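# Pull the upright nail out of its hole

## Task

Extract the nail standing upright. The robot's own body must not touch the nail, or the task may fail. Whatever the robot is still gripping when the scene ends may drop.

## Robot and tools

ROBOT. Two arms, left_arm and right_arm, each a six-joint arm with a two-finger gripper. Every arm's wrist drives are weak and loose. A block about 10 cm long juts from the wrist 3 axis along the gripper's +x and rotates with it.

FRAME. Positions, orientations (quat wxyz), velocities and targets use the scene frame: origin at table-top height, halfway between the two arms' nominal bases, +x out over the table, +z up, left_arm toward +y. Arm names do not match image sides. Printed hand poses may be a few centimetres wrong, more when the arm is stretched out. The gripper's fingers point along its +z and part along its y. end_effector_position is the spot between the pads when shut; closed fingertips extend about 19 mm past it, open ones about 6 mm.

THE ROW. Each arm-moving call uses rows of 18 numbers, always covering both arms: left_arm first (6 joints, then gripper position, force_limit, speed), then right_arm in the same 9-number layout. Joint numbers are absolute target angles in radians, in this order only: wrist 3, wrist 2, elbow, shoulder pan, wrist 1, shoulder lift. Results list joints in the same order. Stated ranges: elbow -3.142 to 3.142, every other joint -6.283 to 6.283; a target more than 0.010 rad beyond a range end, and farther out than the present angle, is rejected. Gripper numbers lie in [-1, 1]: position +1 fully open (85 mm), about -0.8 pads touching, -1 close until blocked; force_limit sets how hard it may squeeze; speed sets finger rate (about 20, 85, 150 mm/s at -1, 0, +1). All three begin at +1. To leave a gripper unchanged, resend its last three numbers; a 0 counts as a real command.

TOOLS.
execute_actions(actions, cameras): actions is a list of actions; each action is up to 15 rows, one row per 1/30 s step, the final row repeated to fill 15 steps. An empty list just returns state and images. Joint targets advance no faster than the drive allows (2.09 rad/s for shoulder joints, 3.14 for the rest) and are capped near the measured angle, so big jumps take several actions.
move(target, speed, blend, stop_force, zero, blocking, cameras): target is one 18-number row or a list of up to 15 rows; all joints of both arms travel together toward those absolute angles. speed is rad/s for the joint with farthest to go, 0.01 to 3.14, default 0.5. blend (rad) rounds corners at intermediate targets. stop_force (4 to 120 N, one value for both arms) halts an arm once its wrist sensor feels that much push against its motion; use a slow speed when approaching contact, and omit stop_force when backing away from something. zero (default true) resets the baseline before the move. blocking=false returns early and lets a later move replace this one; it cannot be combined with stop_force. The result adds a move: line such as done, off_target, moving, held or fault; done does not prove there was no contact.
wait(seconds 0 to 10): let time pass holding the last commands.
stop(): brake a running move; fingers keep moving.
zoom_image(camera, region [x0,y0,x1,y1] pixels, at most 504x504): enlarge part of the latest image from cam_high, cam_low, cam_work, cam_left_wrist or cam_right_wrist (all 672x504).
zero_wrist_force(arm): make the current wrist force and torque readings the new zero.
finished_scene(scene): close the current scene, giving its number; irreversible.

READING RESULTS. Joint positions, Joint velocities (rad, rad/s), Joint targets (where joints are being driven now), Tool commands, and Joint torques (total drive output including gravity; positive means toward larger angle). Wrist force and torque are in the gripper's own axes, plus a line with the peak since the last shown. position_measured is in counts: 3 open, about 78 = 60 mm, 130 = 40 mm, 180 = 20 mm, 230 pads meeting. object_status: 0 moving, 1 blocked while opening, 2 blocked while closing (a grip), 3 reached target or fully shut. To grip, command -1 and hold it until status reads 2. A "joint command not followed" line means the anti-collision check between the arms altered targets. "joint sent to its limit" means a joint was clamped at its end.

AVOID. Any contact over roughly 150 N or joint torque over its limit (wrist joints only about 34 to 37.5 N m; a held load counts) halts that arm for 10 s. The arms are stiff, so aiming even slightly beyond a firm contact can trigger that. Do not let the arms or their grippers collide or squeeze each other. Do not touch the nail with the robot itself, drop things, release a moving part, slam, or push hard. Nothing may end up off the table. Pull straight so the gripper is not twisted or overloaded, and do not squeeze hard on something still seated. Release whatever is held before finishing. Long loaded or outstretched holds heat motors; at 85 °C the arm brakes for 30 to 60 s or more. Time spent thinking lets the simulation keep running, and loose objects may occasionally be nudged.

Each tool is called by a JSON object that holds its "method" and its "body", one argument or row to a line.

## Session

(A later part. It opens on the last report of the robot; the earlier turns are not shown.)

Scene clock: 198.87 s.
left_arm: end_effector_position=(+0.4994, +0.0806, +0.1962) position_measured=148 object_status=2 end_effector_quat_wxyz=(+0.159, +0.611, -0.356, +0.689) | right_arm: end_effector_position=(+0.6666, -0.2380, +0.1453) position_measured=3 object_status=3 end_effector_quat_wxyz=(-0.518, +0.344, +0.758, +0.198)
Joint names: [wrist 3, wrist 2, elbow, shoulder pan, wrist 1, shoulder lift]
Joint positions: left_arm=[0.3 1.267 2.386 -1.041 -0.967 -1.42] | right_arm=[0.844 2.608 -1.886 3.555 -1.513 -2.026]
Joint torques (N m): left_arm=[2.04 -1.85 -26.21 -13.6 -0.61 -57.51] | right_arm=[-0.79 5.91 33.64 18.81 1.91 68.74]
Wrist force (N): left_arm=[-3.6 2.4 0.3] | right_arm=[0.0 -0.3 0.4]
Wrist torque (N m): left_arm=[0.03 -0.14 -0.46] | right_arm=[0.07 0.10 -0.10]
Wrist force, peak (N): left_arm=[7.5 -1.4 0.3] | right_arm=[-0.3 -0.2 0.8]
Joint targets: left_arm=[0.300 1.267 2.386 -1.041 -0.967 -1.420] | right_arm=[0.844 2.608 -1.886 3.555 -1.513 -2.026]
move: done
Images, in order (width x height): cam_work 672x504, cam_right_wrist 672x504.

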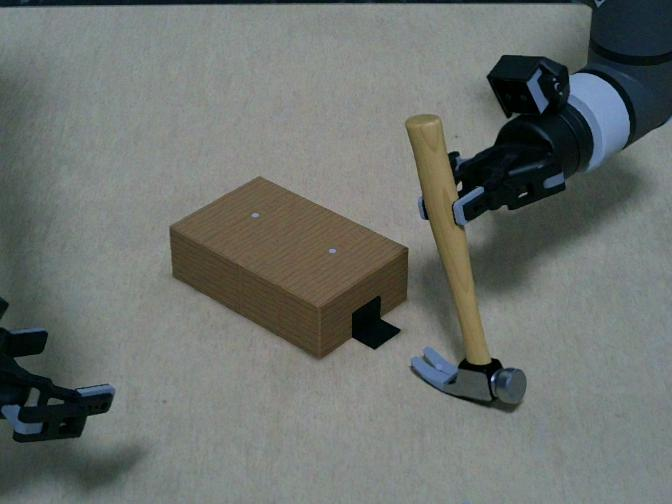

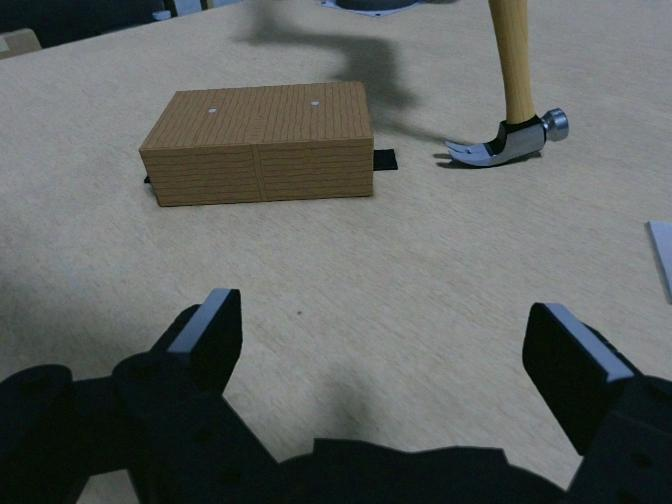

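Now withdraw along e.

{"method": "move", "body": {
  "target": [0.3,1.382,2.372,-0.9257,-0.9611,-1.4109,-1,1,-1,0.844,2.608,-1.886,3.555,-1.513,-2.026,1,1,1],
  "speed": 0.05,
  "cameras": ["cam_right_wrist","cam_work"]
}}

{"method": "zoom_image", "body": {
  "camera": "cam_right_wrist",
  "region": [400, 80, 600, 200]
}}

{"method": "zoom_image", "body": {
  "camera": "cam_work",
  "region": [380, 290, 560, 430]
}}

Scene clock: 201.77 s.
left_arm: end_effector_position=(+0.5337, +0.1171, +0.1972) position_measured=148 object_status=2 end_effector_quat_wxyz=(+0.159, +0.611, -0.356, +0.689) | right_arm: end_effector_position=(+0.6666, -0.2380, +0.1453) position_measured=3 object_status=3 end_effector_quat_wxyz=(-0.518, +0.344, +0.758, +0.198)
Joint names: [wrist 3, wrist 2, elbow, shoulder pan, wrist 1, shoulder lift]
Joint positions: left_arm=[0.3 1.382 2.372 -0.926 -0.961 -1.411] | right_arm=[0.844 2.608 -1.886 3.555 -1.513 -2.026]
Joint torques (N m): left_arm=[1.63 1.8 -39.73 11.06 -0.74 -30.33] | right_arm=[-0.84 6.02 33.42 17.94 2.01 67.81]
Wrist force (N): left_arm=[-3.4 2.3 0.4] | right_arm=[0.0 -0.2 0.3]
Wrist torque (N m): left_arm=[0.04 -0.20 -0.46] | right_arm=[0.09 0.10 -0.10]
Wrist force, peak (N): left_arm=[-3.8 2.9 0.2] | right_arm=[0.5 -0.7 0.6]
Joint targets: left_arm=[0.300 1.382 2.372 -0.926 -0.961 -1.411] | right_arm=[0.844 2.608 -1.886 3.555 -1.513 -2.026]
move: done
Images, in order (width x height): cam_work 672x504, cam_right_wrist 672x504.

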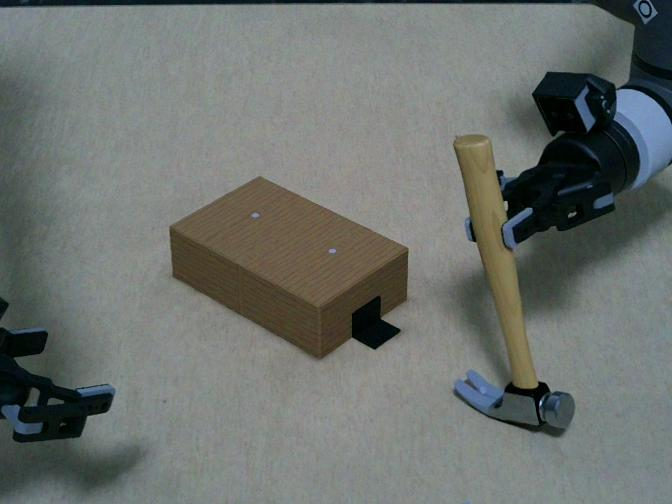

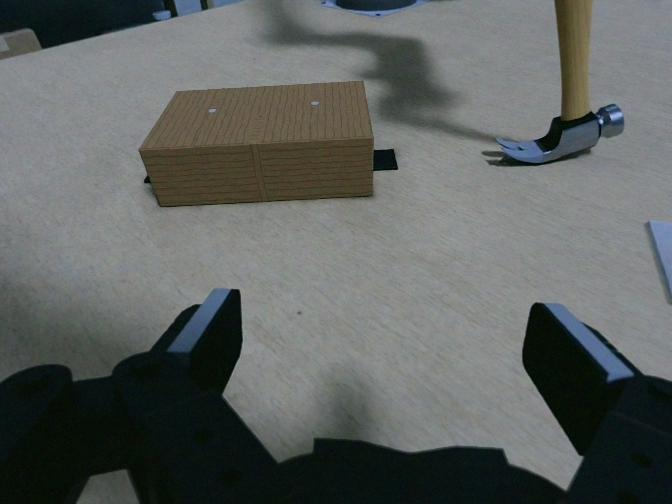

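Scaled by 2.520 from the camera's 672x504 image, which has a finer 960x720 frame.

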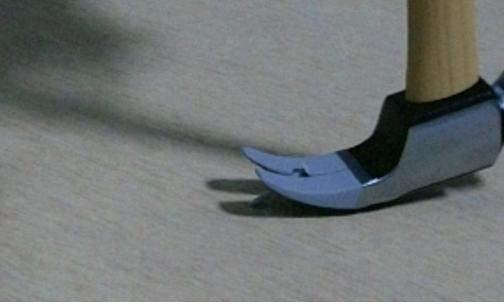

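Scaled by 2.800 from the camera's 672x504 image, which has a finer 960x720 frame.

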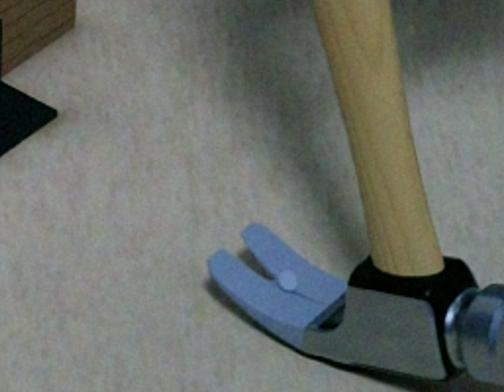

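{"method": "move", "body": {
  "target": [0.65,1.284,2.3924,-1.0237,-1.0017,-1.3907,-1,1,-1,0.844,2.608,-1.886,3.555,-1.513,-2.026,1,1,1],
  "speed": 0.08,
  "stop_force": 8,
  "cameras": ["cam_right_wrist","cam_work"]
}}

{"method": "zoom_image", "body": {
  "camera": "cam_right_wrist",
  "region": [400, 80, 600, 200]
}}

{"method": "zoom_image", "body": {
  "camera": "cam_work",
  "region": [380, 290, 560, 430]
}}

Scene clock: 207.70 s.
left_arm: end_effector_position=(+0.5046, +0.0862, +0.1822) position_measured=148 object_status=2 end_effector_quat_wxyz=(+0.037, +0.540, -0.457, +0.706) | right_arm: end_effector_position=(+0.6666, -0.2380, +0.1453) position_measured=3 object_status=3 end_effector_quat_wxyz=(-0.518, +0.344, +0.758, +0.198)
Joint names: [wrist 3, wrist 2, elbow, shoulder pan, wrist 1, shoulder lift]
Joint positions: left_arm=[0.65 1.284 2.392 -1.024 -1.002 -1.391] | right_arm=[0.844 2.608 -1.886 3.555 -1.513 -2.026]
Joint torques (N m): left_arm=[2.34 -2 -24 -14.1 -7.71 -29.76] | right_arm=[-0.73 5.72 33.41 17.97 1.11 69.19]
Wrist force (N): left_arm=[-2.7 3.8 -0.1] | right_arm=[0.1 -0.3 0.6]
Wrist torque (N m): left_arm=[-0.04 -0.21 -0.74] | right_arm=[0.08 0.08 -0.10]
Wrist force, peak (N): left_arm=[-3.5 4.0 -0.3] | right_arm=[0.2 -0.2 1.0]
Joint targets: left_arm=[0.650 1.284 2.392 -1.024 -1.002 -1.391] | right_arm=[0.844 2.608 -1.886 3.555 -1.513 -2.026]
move: done
Images, in order (width x height): cam_work 672x504, cam_right_wrist 672x504.

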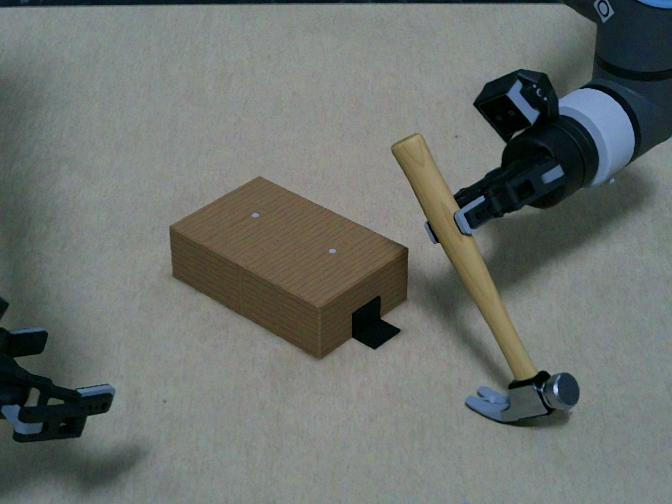

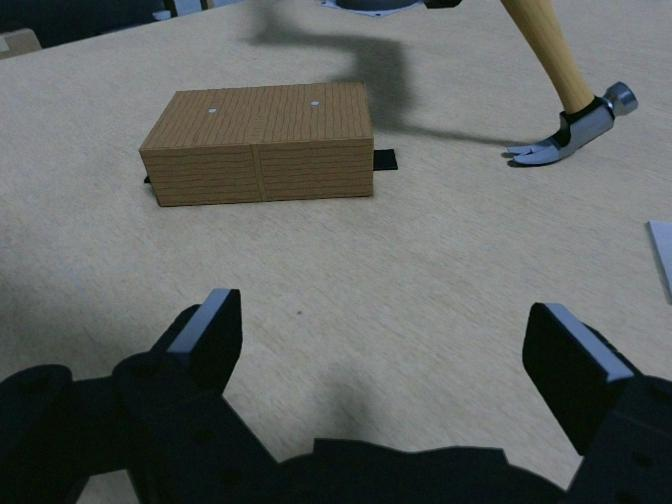

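Scaled by 2.520 from the camera's 672x504 image, which has a finer 960x720 frame.

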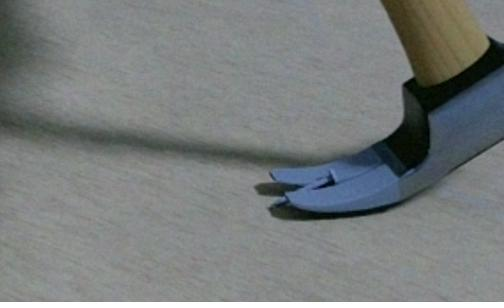

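Scaled by 2.800 from the camera's 672x504 image, which has a finer 960x720 frame.

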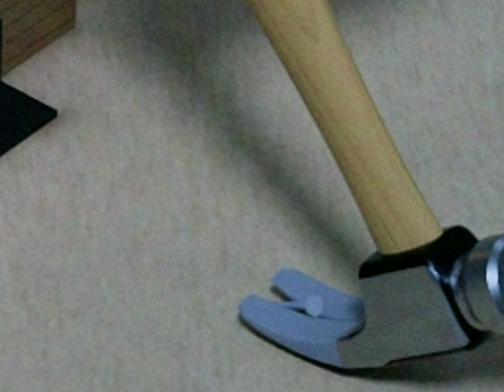

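{"method": "move", "body": {
  "target": [0.65,1.3995,2.3763,-0.9082,-0.9939,-1.3824,-1,1,-1,0.844,2.608,-1.886,3.555,-1.513,-2.026,1,1,1],
  "speed": 0.3,
  "cameras": ["cam_right_wrist","cam_work"]
}}

{"method": "zoom_image", "body": {
  "camera": "cam_right_wrist",
  "region": [400, 80, 672, 200]
}}

{"method": "zoom_image", "body": {
  "camera": "cam_work",
  "region": [420, 310, 600, 450]
}}

Scene clock: 209.20 s.
left_arm: end_effector_position=(+0.5389, +0.1226, +0.1837) position_measured=148 object_status=2 end_effector_quat_wxyz=(+0.037, +0.540, -0.457, +0.706) | right_arm: end_effector_position=(+0.6666, -0.2380, +0.1453) position_measured=3 object_status=3 end_effector_quat_wxyz=(-0.518, +0.344, +0.758, +0.198)
Joint names: [wrist 3, wrist 2, elbow, shoulder pan, wrist 1, shoulder lift]
Joint positions: left_arm=[0.65 1.399 2.376 -0.908 -0.994 -1.382] | right_arm=[0.844 2.608 -1.886 3.555 -1.513 -2.026]
Joint torques (N m): left_arm=[1.24 1.29 -37.55 13.97 -0.6 -28.31] | right_arm=[-0.56 5.98 33.32 17.86 1.31 68.89]
Wrist force (N): left_arm=[-2.9 3.6 0.1] | right_arm=[0.1 0.0 0.1]
Wrist torque (N m): left_arm=[-0.06 -0.25 -0.75] | right_arm=[0.12 0.08 -0.10]
Wrist force, peak (N): left_arm=[-1.8 5.9 -0.6] | right_arm=[-0.3 -0.3 0.9]
Joint targets: left_arm=[0.650 1.399 2.376 -0.908 -0.994 -1.382] | right_arm=[0.844 2.608 -1.886 3.555 -1.513 -2.026]
move: done
Images, in order (width x height): cam_work 672x504, cam_right_wrist 672x504.

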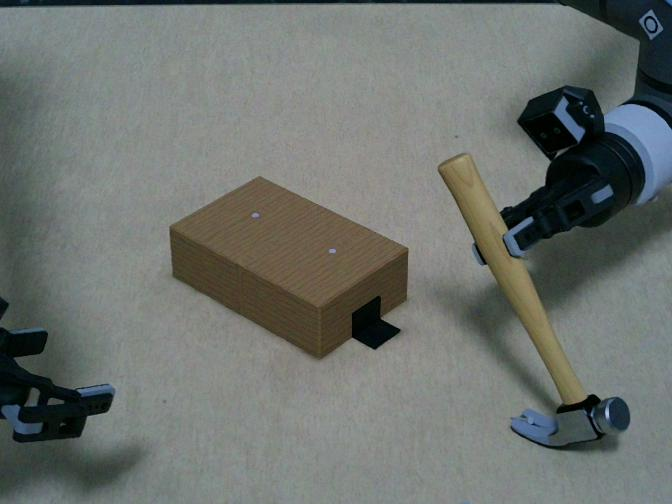

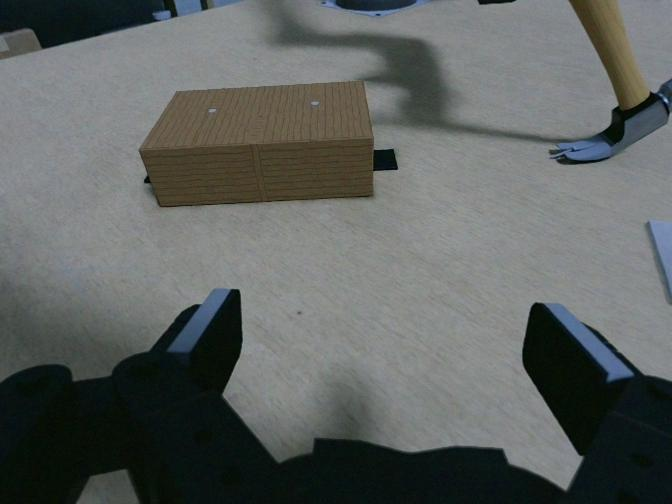

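Scaled by 1.853 from the camera's 672x504 image, which has a finer 960x720 frame.

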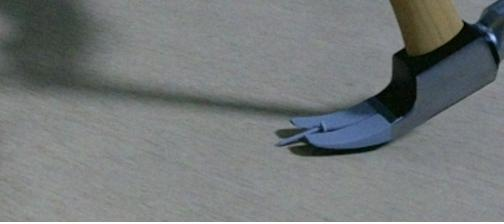

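Scaled by 2.800 from the camera's 672x504 image, which has a finer 960x720 frame.

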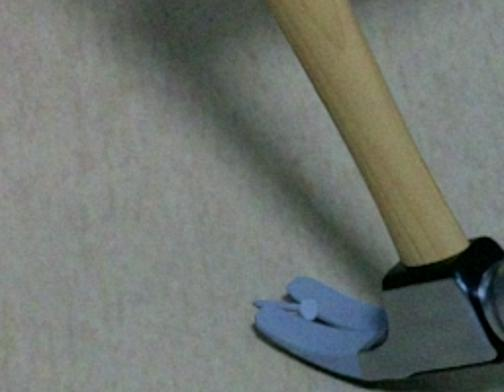

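{"method": "move", "body": {
  "target": [0.65,1.5375,2.3448,-0.7702,-0.9839,-1.3609,-1,1,-1,0.844,2.608,-1.886,3.555,-1.513,-2.026,1,1,1],
  "speed": 0.3,
  "cameras": ["cam_right_wrist","cam_work","cam_high"]
}}

{"method": "zoom_image", "body": {
  "camera": "cam_work",
  "region": [440, 310, 672, 480]
}}

Scene clock: 210.53 s.
left_arm: end_effector_position=(+0.5801, +0.1667, +0.1842) position_measured=148 object_status=2 end_effector_quat_wxyz=(+0.037, +0.540, -0.457, +0.706) | right_arm: end_effector_position=(+0.6666, -0.2380, +0.1453) position_measured=3 object_status=3 end_effector_quat_wxyz=(-0.518, +0.344, +0.758, +0.198)
Joint names: [wrist 3, wrist 2, elbow, shoulder pan, wrist 1, shoulder lift]
Joint positions: left_arm=[0.65 1.537 2.345 -0.77 -0.984 -1.361] | right_arm=[0.844 2.608 -1.886 3.555 -1.513 -2.026]
Joint torques (N m): left_arm=[-0.94 1.67 -38.16 11.84 -0.31 -32.01] | right_arm=[-0.82 5.66 33.28 17.83 1.25 68.67]
Wrist force (N): left_arm=[-3.1 3.5 -0.5] | right_arm=[0.3 0.0 0.6]
Wrist torque (N m): left_arm=[-0.09 -0.13 -0.75] | right_arm=[0.13 0.04 -0.10]
Wrist force, peak (N): left_arm=[-1.7 5.4 -0.2] | right_arm=[0.6 -0.2 0.6]
Joint targets: left_arm=[0.650 1.538 2.345 -0.770 -0.984 -1.361] | right_arm=[0.844 2.608 -1.886 3.555 -1.513 -2.026]
move: done
Images, in order (width x height): cam_high 672x504, cam_work 672x504, cam_right_wrist 672x504.

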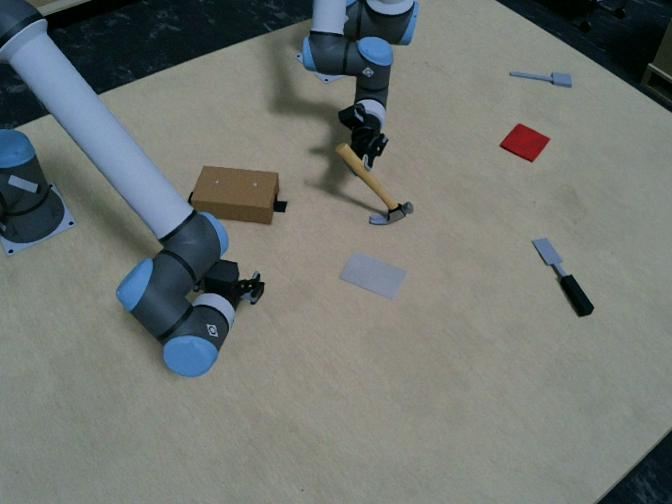

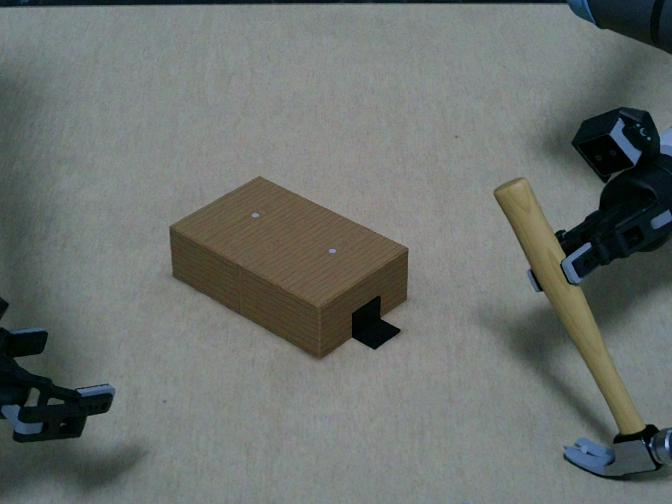

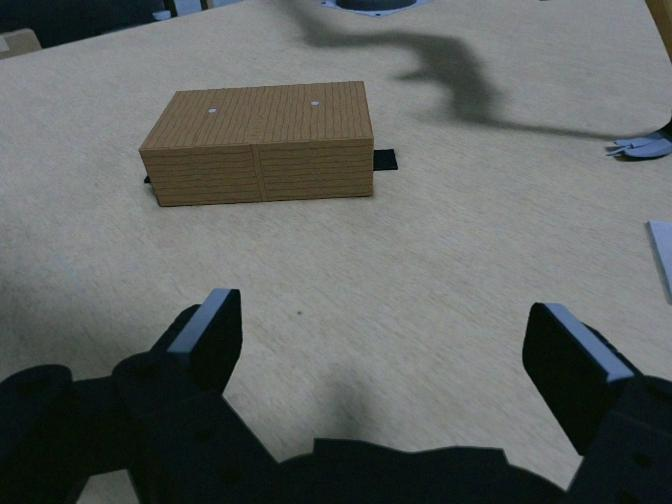

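Scaled by 2.172 from the camera's 672x504 image, which has a finer 960x720 frame.

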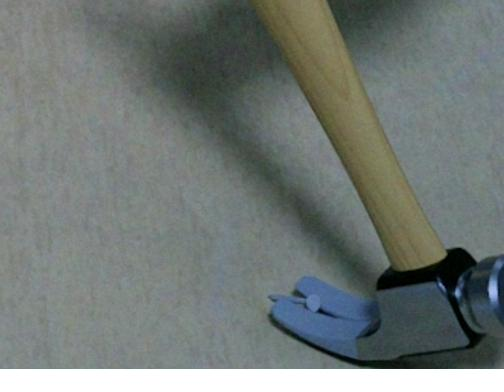

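{"method": "move", "body": {
  "target": [
    [0.0,1.5708,2.598,-0.7702,-0.829,-1.769,-1,1,-1,0.844,2.608,-1.886,3.555,-1.513,-2.026,1,1,1],
    [0.0,1.5708,2.2178,-0.7702,-0.1142,-1.58,-1,1,-1,0.844,2.608,-1.886,3.555,-1.513,-2.026,1,1,1]
  ],
  "speed": [0.15,0.2],
  "blend": [0.03,0],
  "cameras": ["cam_right_wrist","cam_work","cam_high","cam_low"]
}}

{"method": "zoom_image", "body": {
  "camera": "cam_low",
  "region": [350, 60, 600, 250]
}}

Scene clock: 221.10 s.
left_arm: end_effector_position=(+0.5110, +0.2228, +0.2073) position_measured=148 object_status=2 end_effector_quat_wxyz=(+0.192, +0.800, -0.332, +0.462) | right_arm: end_effector_position=(+0.6666, -0.2380, +0.1453) position_measured=3 object_status=3 end_effector_quat_wxyz=(-0.518, +0.344, +0.758, +0.198)
Joint names: [wrist 3, wrist 2, elbow, shoulder pan, wrist 1, shoulder lift]
Joint positions: left_arm=[0 1.571 2.218 -0.77 -0.114 -1.58] | right_arm=[0.844 2.608 -1.886 3.555 -1.513 -2.026]
Joint torques (N m): left_arm=[-1.83 0.7 -46.58 5.32 1.87 -20.37] | right_arm=[-0.51 5.74 32.71 16.76 0.36 69.11]
Wrist force (N): left_arm=[-4.0 0.5 2.9] | right_arm=[-0.1 -0.2 0.5]
Wrist torque (N m): left_arm=[-0.09 0.29 -0.10] | right_arm=[0.08 0.12 -0.10]
Wrist force, peak (N): left_arm=[-3.8 4.1 0.4] | right_arm=[-0.2 -0.5 1.0]
Joint targets: left_arm=[0.000 1.571 2.218 -0.770 -0.114 -1.580] | right_arm=[0.844 2.608 -1.886 3.555 -1.513 -2.026]
move: done
Images, in order (width x height): cam_high 672x504, cam_low 672x504, cam_work 672x504, cam_right_wrist 672x504.

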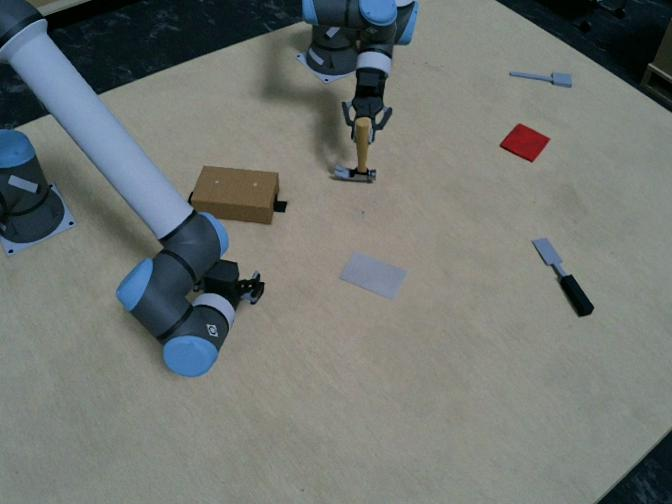

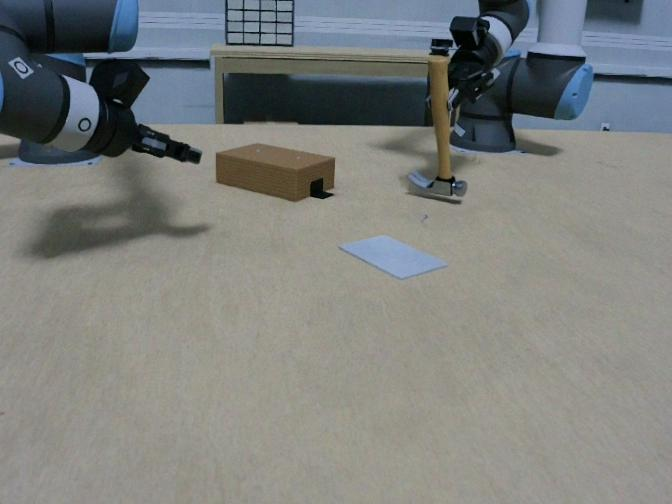

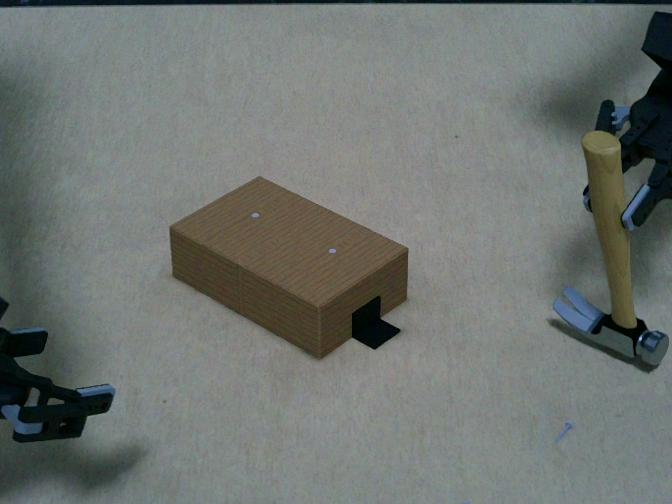

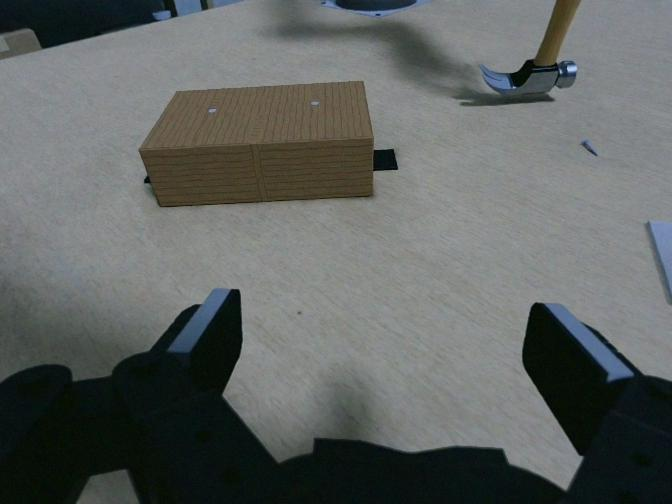

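Scaled by 2.016 from the camera's 672x504 image, which has a finer 960x720 frame.

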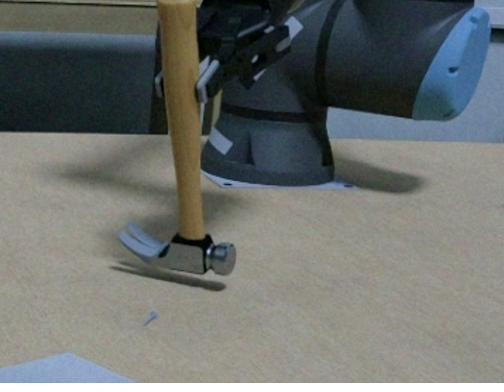

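{"method": "move", "body": {
  "target": [
    [0.0,1.5708,2.2178,-0.4702,-0.1142,-1.60,-1,1,-1,0.844,2.608,-1.886,3.555,-1.513,-2.026,1,1,1],
    [0.0,1.5708,2.0685,-0.4702,0.399,-1.4203,-1,1,-1,0.844,2.608,-1.886,3.555,-1.513,-2.026,1,1,1],
    [0.0,1.5708,1.7845,-0.4702,0.83,-1.0437,-1,1,-1,0.844,2.608,-1.886,3.555,-1.513,-2.026,1,1,1]
  ],
  "speed": [0.15,0.2,0.15],
  "blend": [0.03,0.05,0],
  "cameras": ["cam_left_wrist","cam_high","cam_low"]
}}

{"method": "zoom_image", "body": {
  "camera": "cam_low",
  "region": [350, 60, 600, 250]
}}

Scene clock: 230.13 s.
left_arm: end_effector_position=(+0.5572, +0.4210, +0.0498) position_measured=231 object_status=3 end_effector_quat_wxyz=(+0.006, +0.970, -0.241, +0.025) | right_arm: end_effector_position=(+0.6666, -0.2380, +0.1453) position_measured=3 object_status=3 end_effector_quat_wxyz=(-0.518, +0.344, +0.758, +0.198)
Joint names: [wrist 3, wrist 2, elbow, shoulder pan, wrist 1, shoulder lift]
Joint positions: left_arm=[0 1.571 1.809 -0.47 0.789 -1.079] | right_arm=[0.844 2.608 -1.886 3.555 -1.513 -2.026]
Joint torques (N m): left_arm=[-0.19 -0.53 -26.99 1.9 2.16 -60.85] | right_arm=[-0.46 5.65 32.48 17.67 -0.13 68.18]
Wrist force (N): left_arm=[-2.3 -1.2 -32.2] | right_arm=[-0.1 -0.1 0.4]
Wrist torque (N m): left_arm=[-0.15 -0.19 0.00] | right_arm=[0.10 0.11 -0.10]
Wrist force, peak (N): left_arm=[33.3 0.7 -139.9] | right_arm=[0.1 -0.2 1.0]
Joint targets: left_arm=[0.000 1.571 1.809 -0.470 0.789 -1.079] | right_arm=[0.844 2.608 -1.886 3.555 -1.513 -2.026]
Tool commands: left_gripper/position=-1.0 left_gripper/force_limit=+1.0 left_gripper/speed=-1.0 right_gripper/position=+1.0 right_gripper/force_limit=+1.0 right_gripper/speed=+1.0
FORCE FAULT: contact force on the left arm reached its limit, and that arm stopped. The contact can be on any part of that arm, not only on its tool. That arm's remaining commands of this call were not run. That arm is still stopped at the end of this call. That arm stays stopped for about 10 more seconds. Until then a move that you send moves the other arm only, and its call returns only when the move has ended. Once the stop has ended, the next robot result says so. If the stop ends while you think or write, that arm runs what you send next. While its stop runs, that arm takes no new command, but its gripper still runs the gripper command that each later call begins with. Until it ends, the stop uses up actions while you think or wait. An arm that is not stopped still takes commands.
move: fault (left_arm); path passed 2 of 3 targets; left_arm: the wrist 1 is farthest, 0.041 rad from its target
Images, in order (width x height): cam_high 672x504, cam_low 672x504, cam_left_wrist 672x504.

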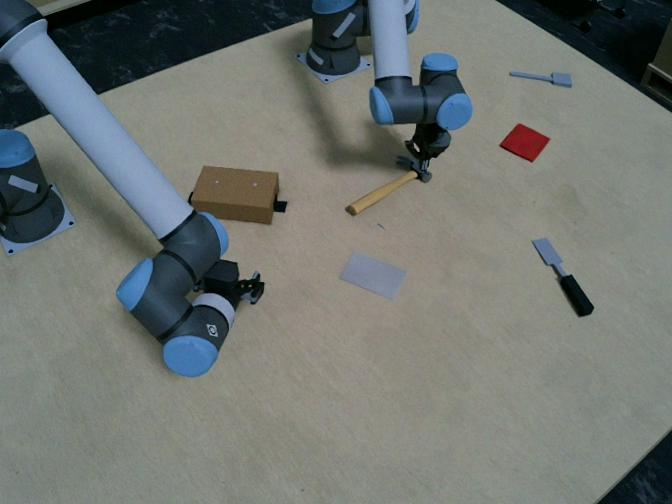

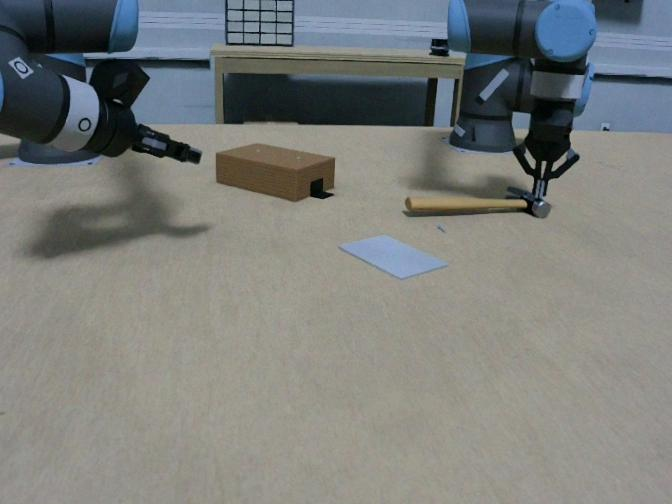

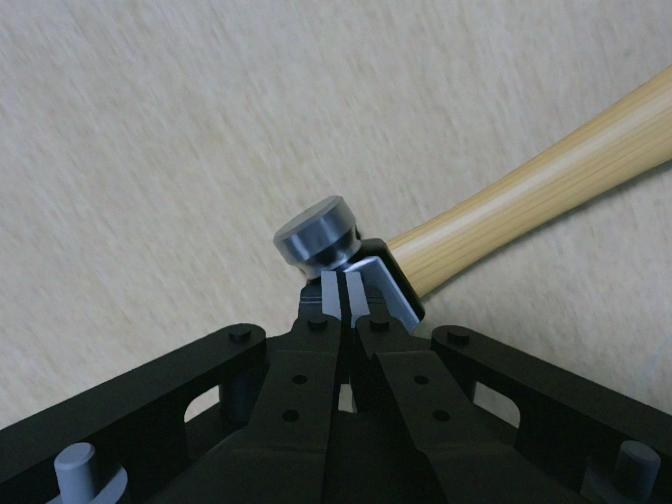

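Scaled by 2.016 from the camera's 672x504 image, which has a finer 960x720 frame.

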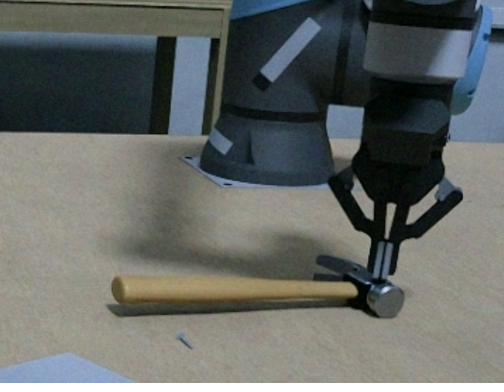

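{"method": "wait", "body": {
  "seconds": 10
}}

{"method": "move", "body": {
  "target": [0.0,1.5708,1.809,-0.47,0.96,-1.25,-1,1,-1,0.844,2.608,-1.886,3.555,-1.513,-2.026,1,1,1],
  "speed": 0.15,
  "cameras": ["cam_left_wrist","cam_work","cam_low"]
}}

{"method": "zoom_image", "body": {
  "camera": "cam_low",
  "region": [350, 60, 600, 250]
}}

Scene clock: 240.43 s.
left_arm: end_effector_position=(+0.5572, +0.4210, +0.0498) position_measured=231 object_status=3 end_effector_quat_wxyz=(+0.006, +0.970, -0.241, +0.025) | right_arm: end_effector_position=(+0.6666, -0.2380, +0.1453) position_measured=3 object_status=3 end_effector_quat_wxyz=(-0.518, +0.344, +0.758, +0.198)
Joint names: [wrist 3, wrist 2, elbow, shoulder pan, wrist 1, shoulder lift]
Joint positions: left_arm=[0 1.571 1.809 -0.47 0.789 -1.079] | right_arm=[0.844 2.608 -1.886 3.555 -1.513 -2.026]
Joint torques (N m): left_arm=[0.07 -0.2 -28.75 -0.18 2.71 -61.49] | right_arm=[-0.28 5.55 32.37 17.51 -0.57 69.68]
Wrist force (N): left_arm=[-1.8 -1.1 -31.3] | right_arm=[0.3 0.0 0.5]
Wrist torque (N m): left_arm=[-0.11 -0.19 0.00] | right_arm=[0.11 0.04 -0.10]
Wrist force, peak (N): left_arm=[-2.1 -0.9 -32.5] | right_arm=[0.3 -0.4 0.9]
Joint targets: left_arm=[0.000 1.571 1.809 -0.470 0.789 -1.079] | right_arm=[0.844 2.608 -1.886 3.555 -1.513 -2.026]
Tool commands: left_gripper/position=-1.0 left_gripper/force_limit=+1.0 left_gripper/speed=-1.0 right_gripper/position=+1.0 right_gripper/force_limit=+1.0 right_gripper/speed=+1.0
FORCE FAULT, CONTINUED: the left arm's stop, for the force fault that an earlier result reported, is over. The rest of the stop counts as 19 of the actions that you can send in this scene. That arm's target is now where it stood when the stop ended, not its last command. That arm accepts commands again.
wait: 10.00 s; at rest from the start

Scene clock: 242.00 s.
left_arm: end_effector_position=(+0.5240, +0.4387, +0.1692) position_measured=231 object_status=3 end_effector_quat_wxyz=(+0.006, +0.970, -0.241, +0.025) | right_arm: end_effector_position=(+0.6666, -0.2380, +0.1453) position_measured=3 object_status=3 end_effector_quat_wxyz=(-0.518, +0.344, +0.758, +0.198)
Joint names: [wrist 3, wrist 2, elbow, shoulder pan, wrist 1, shoulder lift]
Joint positions: left_arm=[0 1.571 1.809 -0.47 0.96 -1.25] | right_arm=[0.844 2.608 -1.886 3.555 -1.513 -2.026]
Joint torques (N m): left_arm=[0.04 -0.64 -28.11 14.92 8.94 -72.93] | right_arm=[-0.16 5.57 32.29 18.79 -0.78 69.35]
Wrist force (N): left_arm=[-0.4 0.4 -0.5] | right_arm=[-0.1 -0.6 0.7]
Wrist torque (N m): left_arm=[-0.08 0.17 -0.06] | right_arm=[0.02 0.11 -0.10]
Wrist force, peak (N): left_arm=[-2.1 -0.8 -31.3] | right_arm=[-0.1 -0.6 0.7]
Joint targets: left_arm=[0.000 1.571 1.809 -0.470 0.960 -1.250] | right_arm=[0.844 2.608 -1.886 3.555 -1.513 -2.026]
move: done
Images, in order (width x height): cam_low 672x504, cam_work 672x504, cam_left_wrist 672x504.

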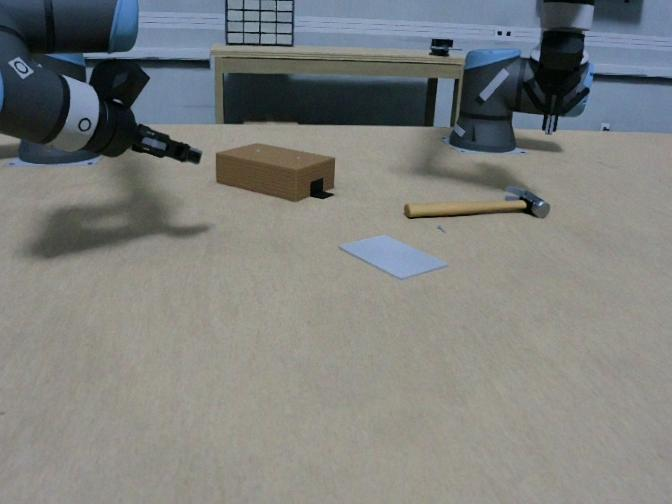

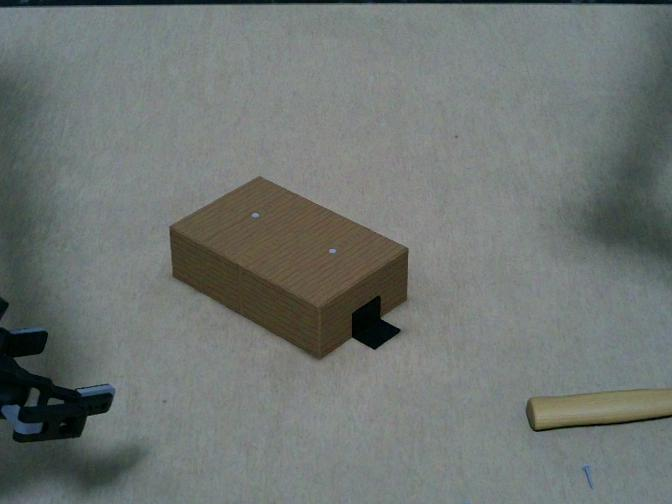

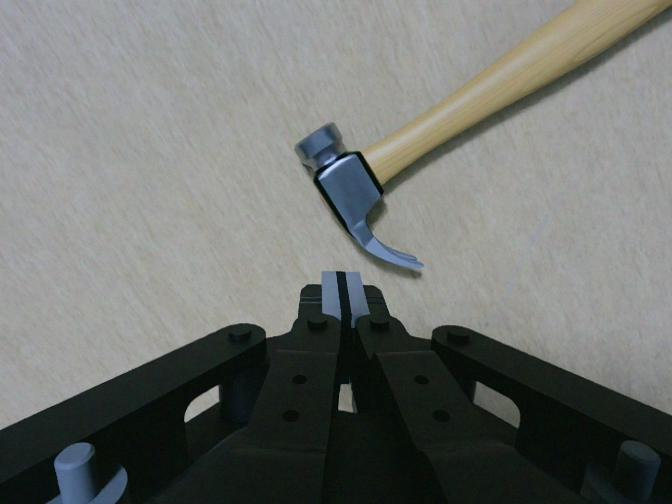

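Scaled by 2.016 from the camera's 672x504 image, which has a finer 960x720 frame.

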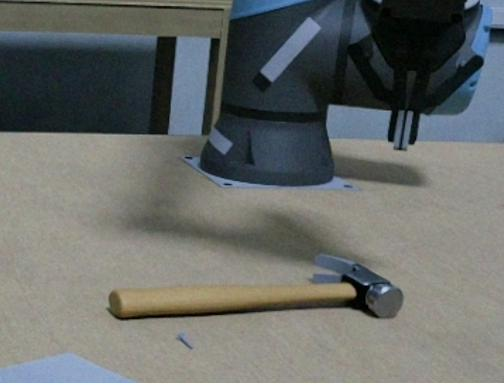

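Nail is out, tools at rest, arms clear.

{"method": "finished_scene", "body": {
  "scene": 1
}}

The scene is finished: the task was done.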